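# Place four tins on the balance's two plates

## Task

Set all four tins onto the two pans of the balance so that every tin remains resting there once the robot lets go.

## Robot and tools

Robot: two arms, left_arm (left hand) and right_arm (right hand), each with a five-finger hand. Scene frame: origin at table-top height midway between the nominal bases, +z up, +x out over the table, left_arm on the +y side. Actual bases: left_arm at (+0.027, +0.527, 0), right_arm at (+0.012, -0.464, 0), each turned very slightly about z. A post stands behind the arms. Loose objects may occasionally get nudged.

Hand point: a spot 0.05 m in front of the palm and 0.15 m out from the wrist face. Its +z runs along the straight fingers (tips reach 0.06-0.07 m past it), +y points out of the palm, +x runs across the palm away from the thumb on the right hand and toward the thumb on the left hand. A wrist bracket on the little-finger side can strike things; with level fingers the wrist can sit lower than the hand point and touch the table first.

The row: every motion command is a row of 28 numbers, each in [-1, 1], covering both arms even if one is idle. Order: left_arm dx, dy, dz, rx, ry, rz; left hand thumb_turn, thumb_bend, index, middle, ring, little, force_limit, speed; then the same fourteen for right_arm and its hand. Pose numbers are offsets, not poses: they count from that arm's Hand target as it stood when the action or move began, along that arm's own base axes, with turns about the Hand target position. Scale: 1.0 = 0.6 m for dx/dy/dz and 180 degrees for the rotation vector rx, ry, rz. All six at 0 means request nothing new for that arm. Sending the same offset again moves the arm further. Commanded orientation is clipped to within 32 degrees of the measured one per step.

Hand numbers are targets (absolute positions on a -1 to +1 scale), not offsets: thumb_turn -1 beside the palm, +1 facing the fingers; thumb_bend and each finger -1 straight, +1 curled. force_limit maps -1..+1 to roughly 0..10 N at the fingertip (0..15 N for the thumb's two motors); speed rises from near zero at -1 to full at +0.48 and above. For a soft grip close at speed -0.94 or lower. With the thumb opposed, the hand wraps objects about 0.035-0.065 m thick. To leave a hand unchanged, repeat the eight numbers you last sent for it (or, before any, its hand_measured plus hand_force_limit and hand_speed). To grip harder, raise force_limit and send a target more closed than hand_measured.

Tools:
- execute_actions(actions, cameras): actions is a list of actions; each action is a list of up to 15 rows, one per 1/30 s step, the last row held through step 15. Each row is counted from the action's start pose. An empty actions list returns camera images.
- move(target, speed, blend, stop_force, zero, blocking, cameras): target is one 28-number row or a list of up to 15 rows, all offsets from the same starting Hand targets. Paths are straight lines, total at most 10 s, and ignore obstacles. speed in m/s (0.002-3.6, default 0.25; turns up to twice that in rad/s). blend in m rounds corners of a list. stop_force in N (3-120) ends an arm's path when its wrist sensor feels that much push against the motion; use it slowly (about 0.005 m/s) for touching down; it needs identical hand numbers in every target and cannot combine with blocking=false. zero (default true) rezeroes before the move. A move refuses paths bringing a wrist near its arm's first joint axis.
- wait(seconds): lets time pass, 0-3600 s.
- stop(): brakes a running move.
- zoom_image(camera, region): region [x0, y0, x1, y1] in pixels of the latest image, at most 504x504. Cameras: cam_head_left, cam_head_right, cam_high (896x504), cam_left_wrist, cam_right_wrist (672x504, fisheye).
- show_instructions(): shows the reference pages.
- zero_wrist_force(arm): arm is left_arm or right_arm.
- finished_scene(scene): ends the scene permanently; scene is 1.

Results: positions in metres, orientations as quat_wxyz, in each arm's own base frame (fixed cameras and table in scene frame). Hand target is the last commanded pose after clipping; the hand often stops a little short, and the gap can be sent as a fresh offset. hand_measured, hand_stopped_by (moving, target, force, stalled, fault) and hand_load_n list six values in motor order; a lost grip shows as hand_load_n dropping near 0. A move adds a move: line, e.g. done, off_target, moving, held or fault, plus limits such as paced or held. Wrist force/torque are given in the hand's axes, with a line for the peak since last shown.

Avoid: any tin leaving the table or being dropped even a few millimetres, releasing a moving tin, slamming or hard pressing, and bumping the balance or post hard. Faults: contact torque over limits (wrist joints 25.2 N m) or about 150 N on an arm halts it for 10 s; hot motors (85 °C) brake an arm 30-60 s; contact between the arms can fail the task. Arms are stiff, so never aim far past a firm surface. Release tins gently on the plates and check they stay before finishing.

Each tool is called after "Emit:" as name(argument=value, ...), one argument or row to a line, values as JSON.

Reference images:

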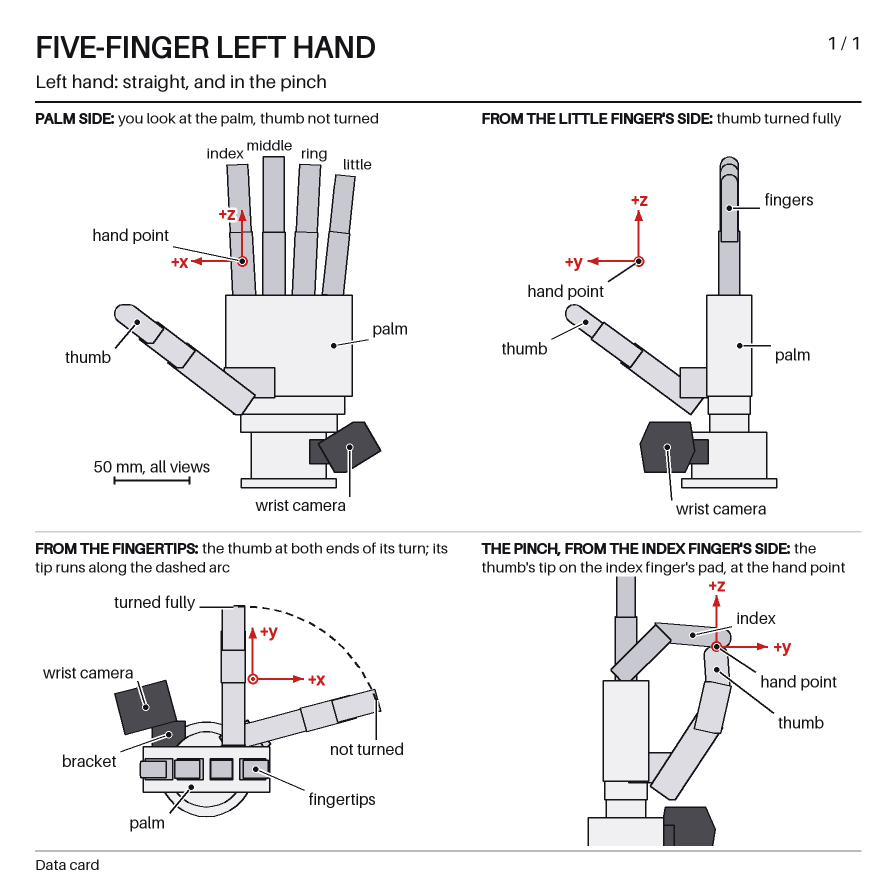

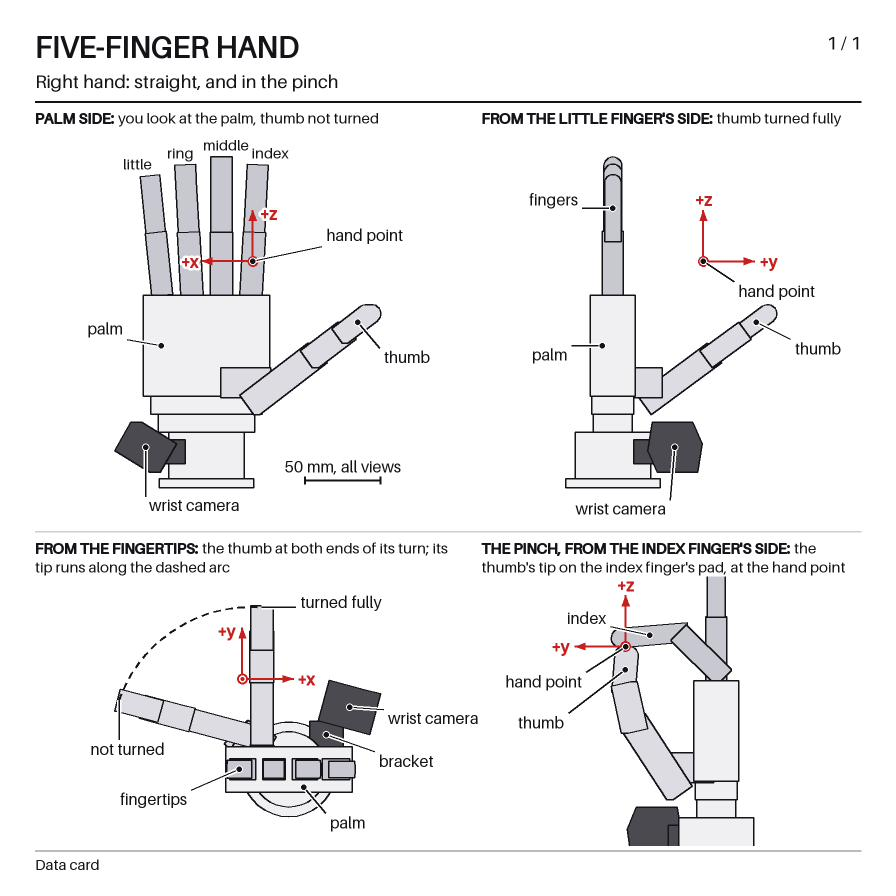

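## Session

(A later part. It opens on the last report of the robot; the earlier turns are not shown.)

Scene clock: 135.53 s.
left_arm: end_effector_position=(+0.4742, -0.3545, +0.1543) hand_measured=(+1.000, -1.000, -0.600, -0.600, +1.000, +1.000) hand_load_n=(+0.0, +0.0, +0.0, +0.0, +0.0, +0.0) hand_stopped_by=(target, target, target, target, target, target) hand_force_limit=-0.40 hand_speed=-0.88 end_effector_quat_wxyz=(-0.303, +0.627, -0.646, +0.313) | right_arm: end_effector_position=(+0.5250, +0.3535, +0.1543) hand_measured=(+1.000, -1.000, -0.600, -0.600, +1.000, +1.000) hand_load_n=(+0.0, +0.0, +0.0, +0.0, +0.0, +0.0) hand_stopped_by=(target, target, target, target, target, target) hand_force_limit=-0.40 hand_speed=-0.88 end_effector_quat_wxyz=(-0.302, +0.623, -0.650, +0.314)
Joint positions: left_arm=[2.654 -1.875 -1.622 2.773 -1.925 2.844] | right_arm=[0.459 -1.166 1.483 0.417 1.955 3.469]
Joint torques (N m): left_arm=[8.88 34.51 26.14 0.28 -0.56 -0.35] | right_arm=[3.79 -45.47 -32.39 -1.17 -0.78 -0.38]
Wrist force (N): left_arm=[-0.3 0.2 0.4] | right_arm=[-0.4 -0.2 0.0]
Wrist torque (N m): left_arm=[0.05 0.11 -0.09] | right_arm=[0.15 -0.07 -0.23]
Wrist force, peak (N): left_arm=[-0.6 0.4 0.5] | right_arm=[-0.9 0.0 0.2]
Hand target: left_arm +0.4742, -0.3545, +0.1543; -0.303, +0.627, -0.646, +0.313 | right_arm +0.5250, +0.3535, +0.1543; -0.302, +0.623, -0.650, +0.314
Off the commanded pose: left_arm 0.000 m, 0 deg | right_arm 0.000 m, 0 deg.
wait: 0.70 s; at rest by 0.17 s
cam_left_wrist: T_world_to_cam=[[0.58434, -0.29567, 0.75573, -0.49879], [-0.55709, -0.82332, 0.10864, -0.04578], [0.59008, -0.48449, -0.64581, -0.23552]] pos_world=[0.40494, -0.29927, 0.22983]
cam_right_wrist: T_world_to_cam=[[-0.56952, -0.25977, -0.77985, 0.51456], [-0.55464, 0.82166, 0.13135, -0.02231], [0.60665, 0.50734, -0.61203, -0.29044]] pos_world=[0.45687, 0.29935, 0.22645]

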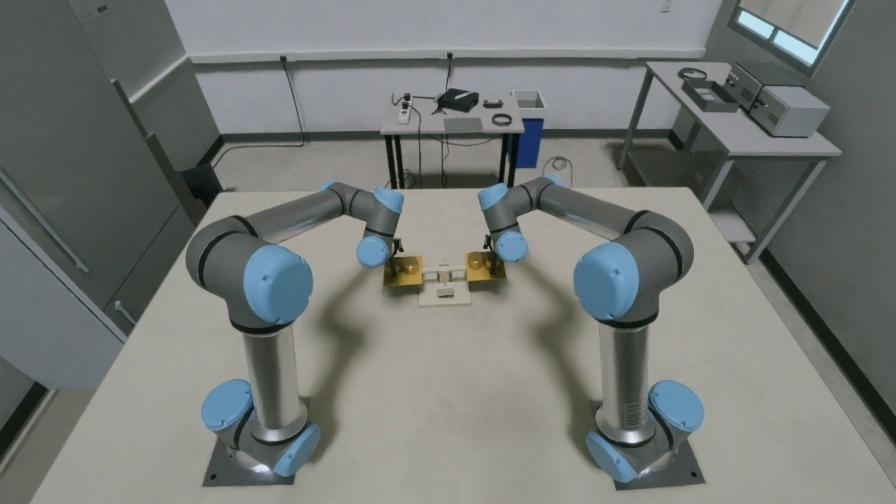

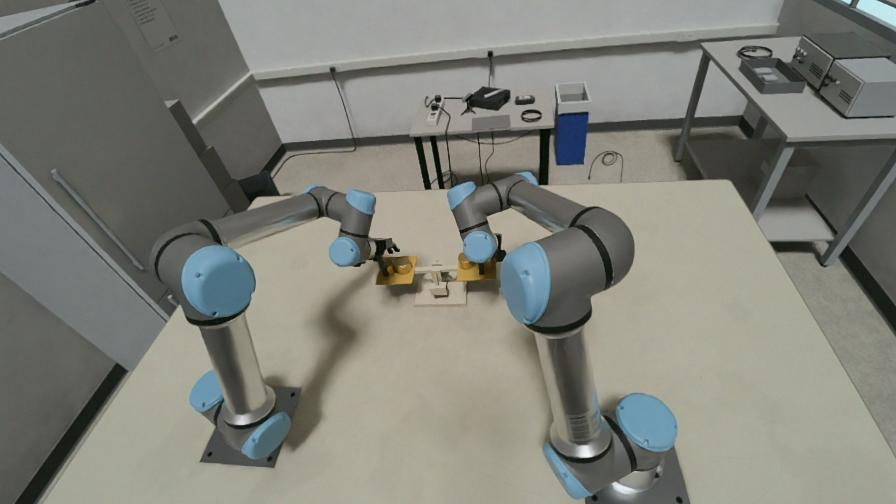

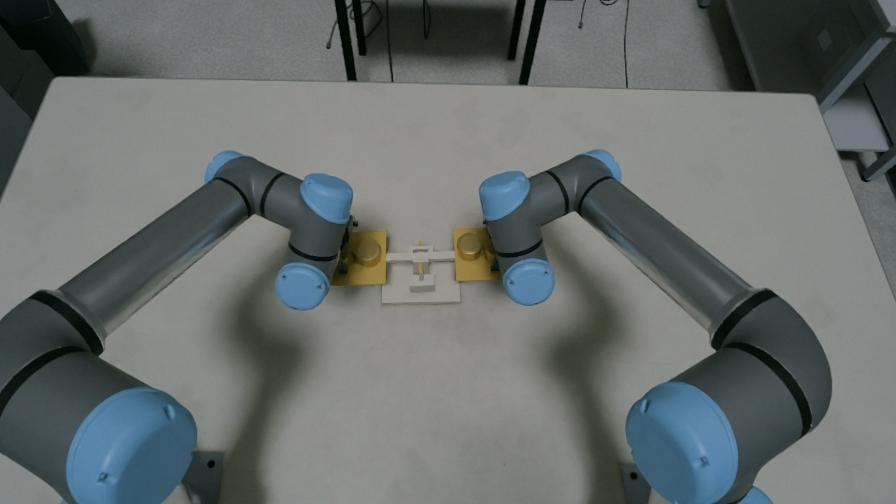

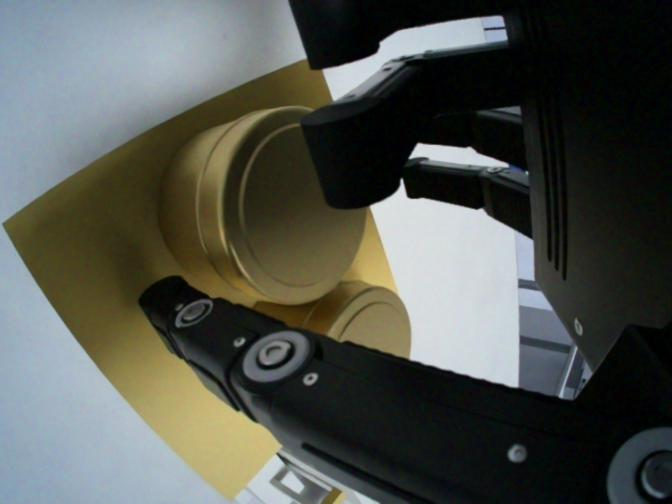

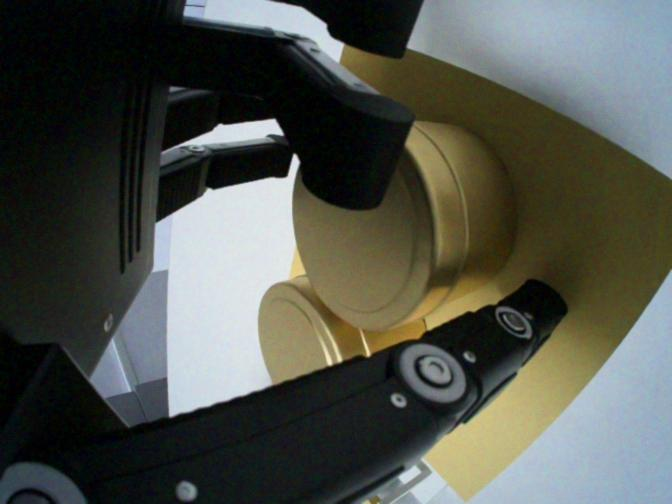

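Emit:
move(
  target=[0,0,0.05,0,0,0,1,-1,-0.6,-0.6,1,1,-0.4,-0.85,0,0,0.05,0,0,0,1,-1,-0.6,-0.6,1,1,-0.4,-0.85],
  speed=0.02,
  cameras=["cam_left_wrist","cam_right_wrist"],
)

Emit:
move(
  target=[
    [0,0,0.15,0,0,0,1,-1,-0.6,-0.6,1,1,-0.4,-0.85,0,0,0.15,0,0,0,1,-1,-0.6,-0.6,1,1,-0.4,-0.85],
    [-0.2,0.3,0.15,0,0,0,1,-1,-0.6,-0.6,1,1,-0.4,-0.85,-0.2,-0.3,0.15,0,0,0,1,-1,-0.6,-0.6,1,1,-0.4,-0.85],
  ],
  speed=0.2,
  blend=[0.02,0],
  cameras=["all"],
)

Emit:
zoom_image(
  camera="cam_high",
  region=[300, 180, 550, 330],
)

Emit:
zoom_image(
  camera="cam_head_left",
  region=[350, 200, 550, 320],
)

Emit:
zoom_image(
  camera="cam_head_right",
  region=[350, 200, 550, 320],
)

Scene clock: 137.80 s.
left_arm: end_effector_position=(+0.4742, -0.3545, +0.1842) hand_measured=(+1.000, -1.000, -0.600, -0.600, +1.000, +1.000) hand_load_n=(+0.0, +0.0, +0.0, -0.5, +0.0, +0.0) hand_stopped_by=(target, target, target, target, target, target) hand_force_limit=-0.40 hand_speed=-0.85 end_effector_quat_wxyz=(-0.303, +0.627, -0.646, +0.313) | right_arm: end_effector_position=(+0.5250, +0.3535, +0.1842) hand_measured=(+1.000, -1.000, -0.600, -0.600, +1.000, +1.000) hand_load_n=(+0.0, +0.0, +0.0, +0.0, +0.0, +0.0) hand_stopped_by=(target, target, target, target, target, target) hand_force_limit=-0.40 hand_speed=-0.85 end_effector_quat_wxyz=(-0.302, +0.623, -0.650, +0.314)
Joint positions: left_arm=[2.654 -1.853 -1.571 2.701 -1.925 2.844] | right_arm=[0.459 -1.186 1.432 0.488 1.955 3.469]
Joint torques (N m): left_arm=[8.63 35.3 28.49 -1.61 0.21 0.66] | right_arm=[-1.37 -46.01 -34.23 2.98 -0.56 -0.58]
Wrist force (N): left_arm=[-0.4 0.5 0.1] | right_arm=[-0.5 -0.1 0.0]
Wrist torque (N m): left_arm=[0.11 0.12 -0.10] | right_arm=[0.17 -0.06 -0.24]
Wrist force, peak (N): left_arm=[-0.2 0.9 0.3] | right_arm=[-0.8 -0.3 -0.1]
Hand target: left_arm +0.4742, -0.3545, +0.1843; -0.303, +0.627, -0.646, +0.313 | right_arm +0.5250, +0.3535, +0.1843; -0.302, +0.623, -0.650, +0.314
Off the commanded pose: left_arm 0.000 m, 0 deg | right_arm 0.000 m, 0 deg.
move: done
cam_left_wrist: T_world_to_cam=[[0.58434, -0.29567, 0.75573, -0.52139], [-0.55709, -0.82332, 0.10864, -0.04902], [0.59008, -0.48449, -0.64581, -0.21621]] pos_world=[0.40494, -0.29927, 0.25973]
cam_right_wrist: T_world_to_cam=[[-0.56946, -0.25986, -0.77986, 0.53788], [-0.5547, 0.82163, 0.13127, -0.02618], [0.60665, 0.50734, -0.61203, -0.27214]] pos_world=[0.45687, 0.29935, 0.25635]

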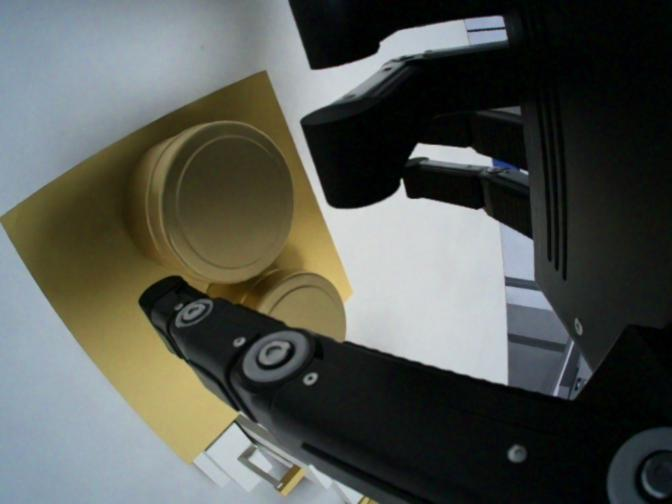

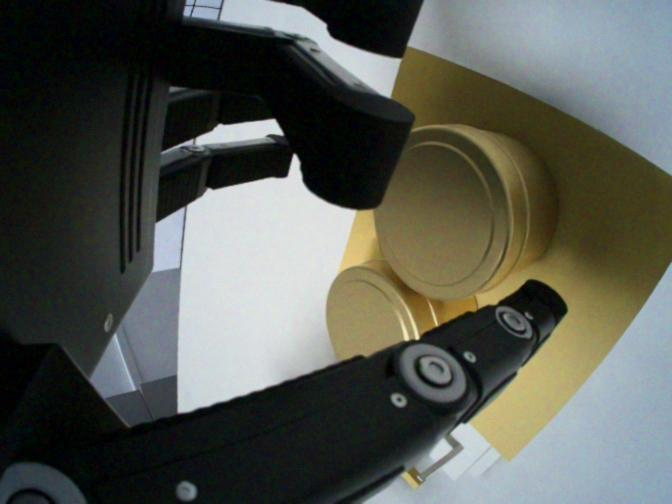

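Scene clock: 140.27 s.
left_arm: end_effector_position=(+0.3542, -0.1746, +0.2743) hand_measured=(+1.000, -1.000, -0.600, -0.600, +1.000, +1.000) hand_load_n=(+0.0, +0.0, +0.0, +0.0, +0.0, +0.0) hand_stopped_by=(target, target, target, target, target, target) hand_force_limit=-0.40 hand_speed=-0.85 end_effector_quat_wxyz=(-0.303, +0.627, -0.646, +0.312) | right_arm: end_effector_position=(+0.4050, +0.1735, +0.2743) hand_measured=(+1.000, -1.000, -0.600, -0.600, +1.000, +1.000) hand_load_n=(+0.0, +0.0, +0.0, +0.0, +0.0, +0.0) hand_stopped_by=(target, target, target, target, target, target) hand_force_limit=-0.40 hand_speed=-0.85 end_effector_quat_wxyz=(-0.302, +0.623, -0.650, +0.314)
Joint positions: left_arm=[3.113 -1.261 -1.912 2.503 -1.57 3.142] | right_arm=[0.063 -1.748 1.815 0.607 1.652 3.207]
Joint torques (N m): left_arm=[8.76 12.74 10.03 -1.51 2.98 1.08] | right_arm=[-6.16 -21.02 -7.29 2.69 -1.39 -1.62]
Wrist force (N): left_arm=[-0.3 0.1 0.1] | right_arm=[-0.9 -0.2 0.3]
Wrist torque (N m): left_arm=[0.05 0.10 -0.09] | right_arm=[0.15 0.00 -0.12]
Wrist force, peak (N): left_arm=[-0.4 1.0 1.0] | right_arm=[-1.5 -1.3 0.0]
Hand target: left_arm +0.3542, -0.1745, +0.2743; -0.303, +0.627, -0.646, +0.313 | right_arm +0.4050, +0.1735, +0.2743; -0.302, +0.623, -0.650, +0.314
Off the commanded pose: left_arm 0.000 m, 0 deg | right_arm 0.000 m, 0 deg.
move: done
cam_left_wrist: T_world_to_cam=[[0.58438, -0.29568, 0.7557, -0.46617], [-0.55699, -0.82339, 0.10855, 0.02245], [0.59014, -0.48435, -0.64586, -0.00003]] pos_world=[0.28494, -0.11937, 0.34983]
cam_right_wrist: T_world_to_cam=[[-0.56949, -0.25985, -0.77985, 0.49303], [-0.55464, 0.82167, 0.13124, 0.04331], [0.60668, 0.50728, -0.61206, -0.05287]] pos_world=[0.33687, 0.11935, 0.34645]

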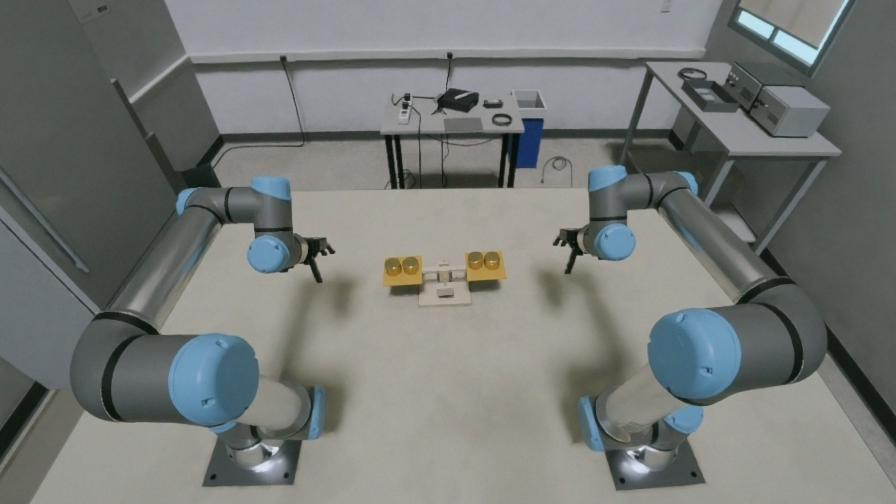

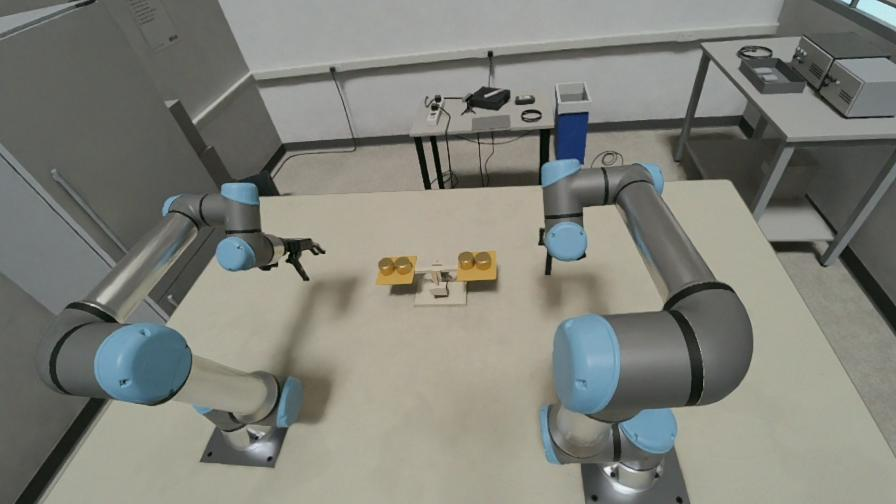

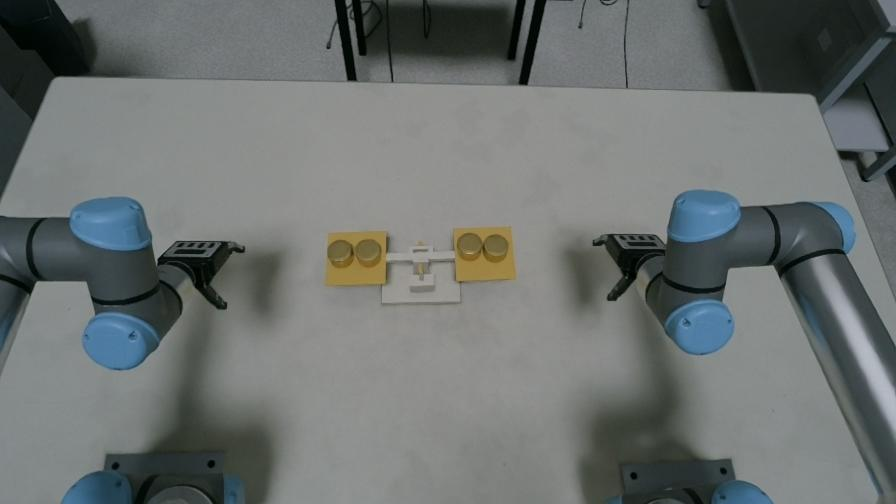

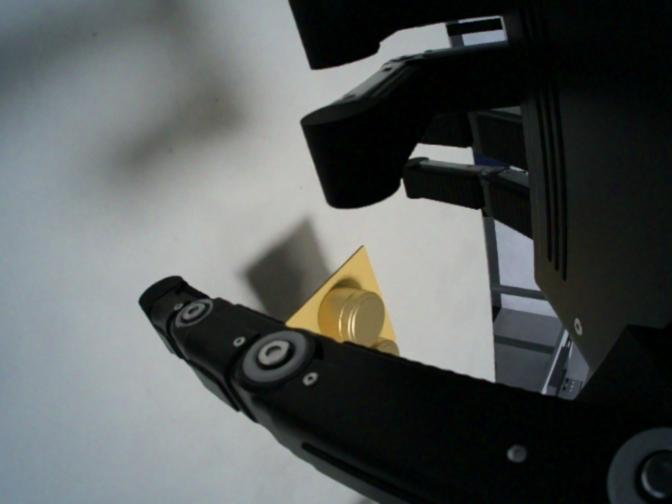

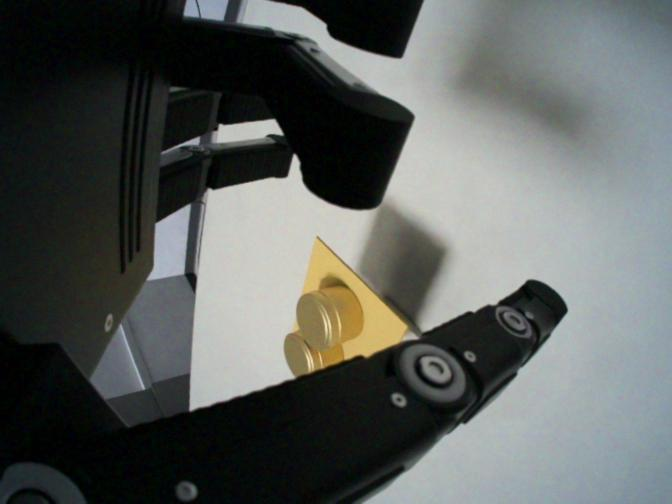

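Scaled by 2.016 from the camera's image (finer frame: 1280x720).

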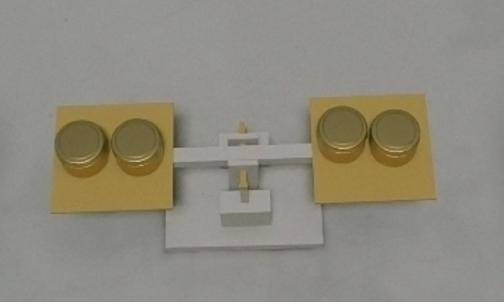

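Scaled by 2.520 from the camera's image (finer frame: 1280x720).

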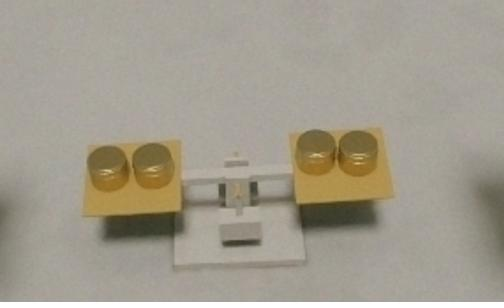

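Scaled by 2.520 from the camera's image (finer frame: 1280x720).

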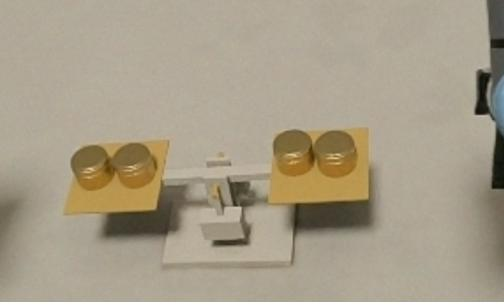

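Emit:
wait(
  seconds=2,
  cameras=["cam_high", "cam_head_left"],
)

Emit:
zoom_image(
  camera="cam_high",
  region=[300, 180, 550, 330],
)

Scene clock: 142.57 s.
left_arm: end_effector_position=(+0.3542, -0.1745, +0.2743) hand_measured=(+1.000, -1.000, -0.600, -0.600, +1.000, +1.000) hand_load_n=(+0.0, +0.0, +0.0, +0.0, +0.0, +0.0) hand_stopped_by=(target, target, target, target, target, target) hand_force_limit=-0.40 hand_speed=-0.85 end_effector_quat_wxyz=(-0.303, +0.627, -0.646, +0.313) | right_arm: end_effector_position=(+0.4050, +0.1735, +0.2743) hand_measured=(+1.000, -1.000, -0.600, -0.600, +1.000, +1.000) hand_load_n=(+0.0, +0.0, +0.0, +0.0, +0.0, +0.0) hand_stopped_by=(target, target, target, target, target, target) hand_force_limit=-0.40 hand_speed=-0.85 end_effector_quat_wxyz=(-0.302, +0.623, -0.650, +0.314)
Joint positions: left_arm=[3.113 -1.26 -1.912 2.503 -1.569 3.143] | right_arm=[0.063 -1.749 1.815 0.607 1.651 3.207]
Joint torques (N m): left_arm=[9.12 12.75 9.94 -1.43 2.92 0.91] | right_arm=[-6.77 -20.62 -8.14 2.74 -1.44 -1.48]
Wrist force (N): left_arm=[-0.3 0.3 0.1] | right_arm=[-0.6 0.2 -0.1]
Wrist torque (N m): left_arm=[0.08 0.11 -0.10] | right_arm=[0.23 -0.05 -0.08]
Wrist force, peak (N): left_arm=[-0.3 0.9 0.4] | right_arm=[-1.2 0.3 -0.2]
Hand target: left_arm +0.3542, -0.1745, +0.2743; -0.303, +0.627, -0.646, +0.313 | right_arm +0.4050, +0.1735, +0.2743; -0.302, +0.623, -0.650, +0.314
Off the commanded pose: left_arm 0.000 m, 0 deg | right_arm 0.000 m, 0 deg.
wait: 2.00 s; at rest from the start
Images, in order (width x height): cam_head_left 896x504, cam_high 896x504.

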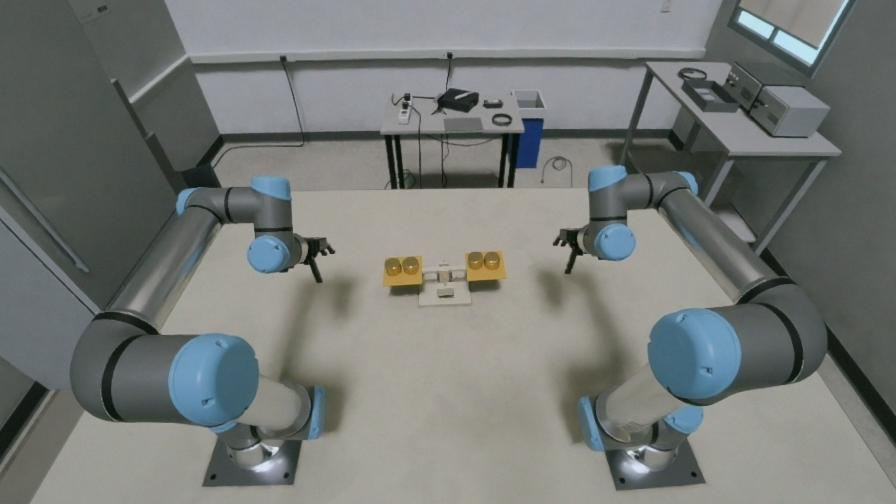

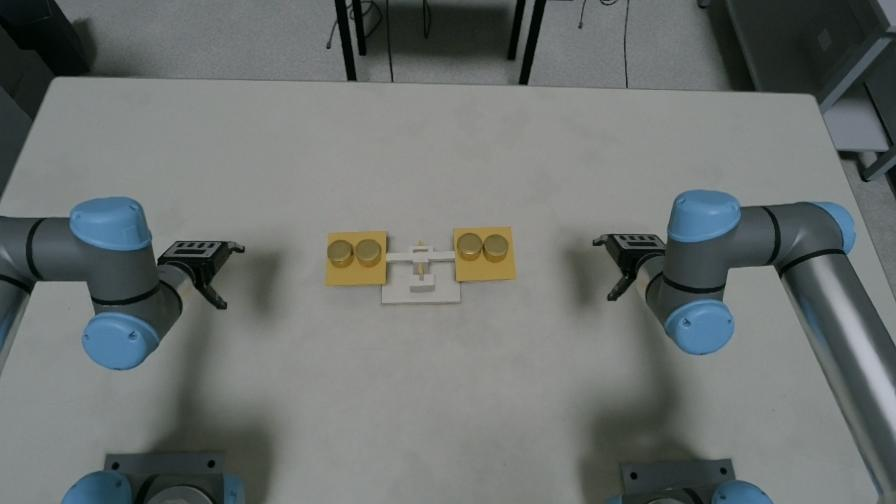

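Scaled by 2.016 from the camera's image (finer frame: 1280x720).

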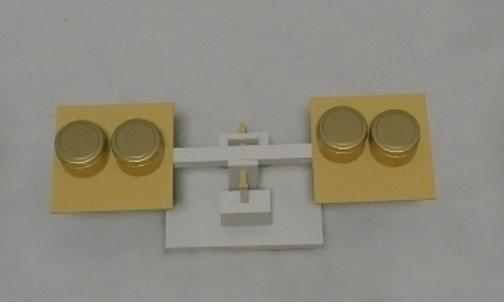

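Stable. Finishing.

Emit:
finished_scene(
  scene=1,
)

The scene is finished: the task was done.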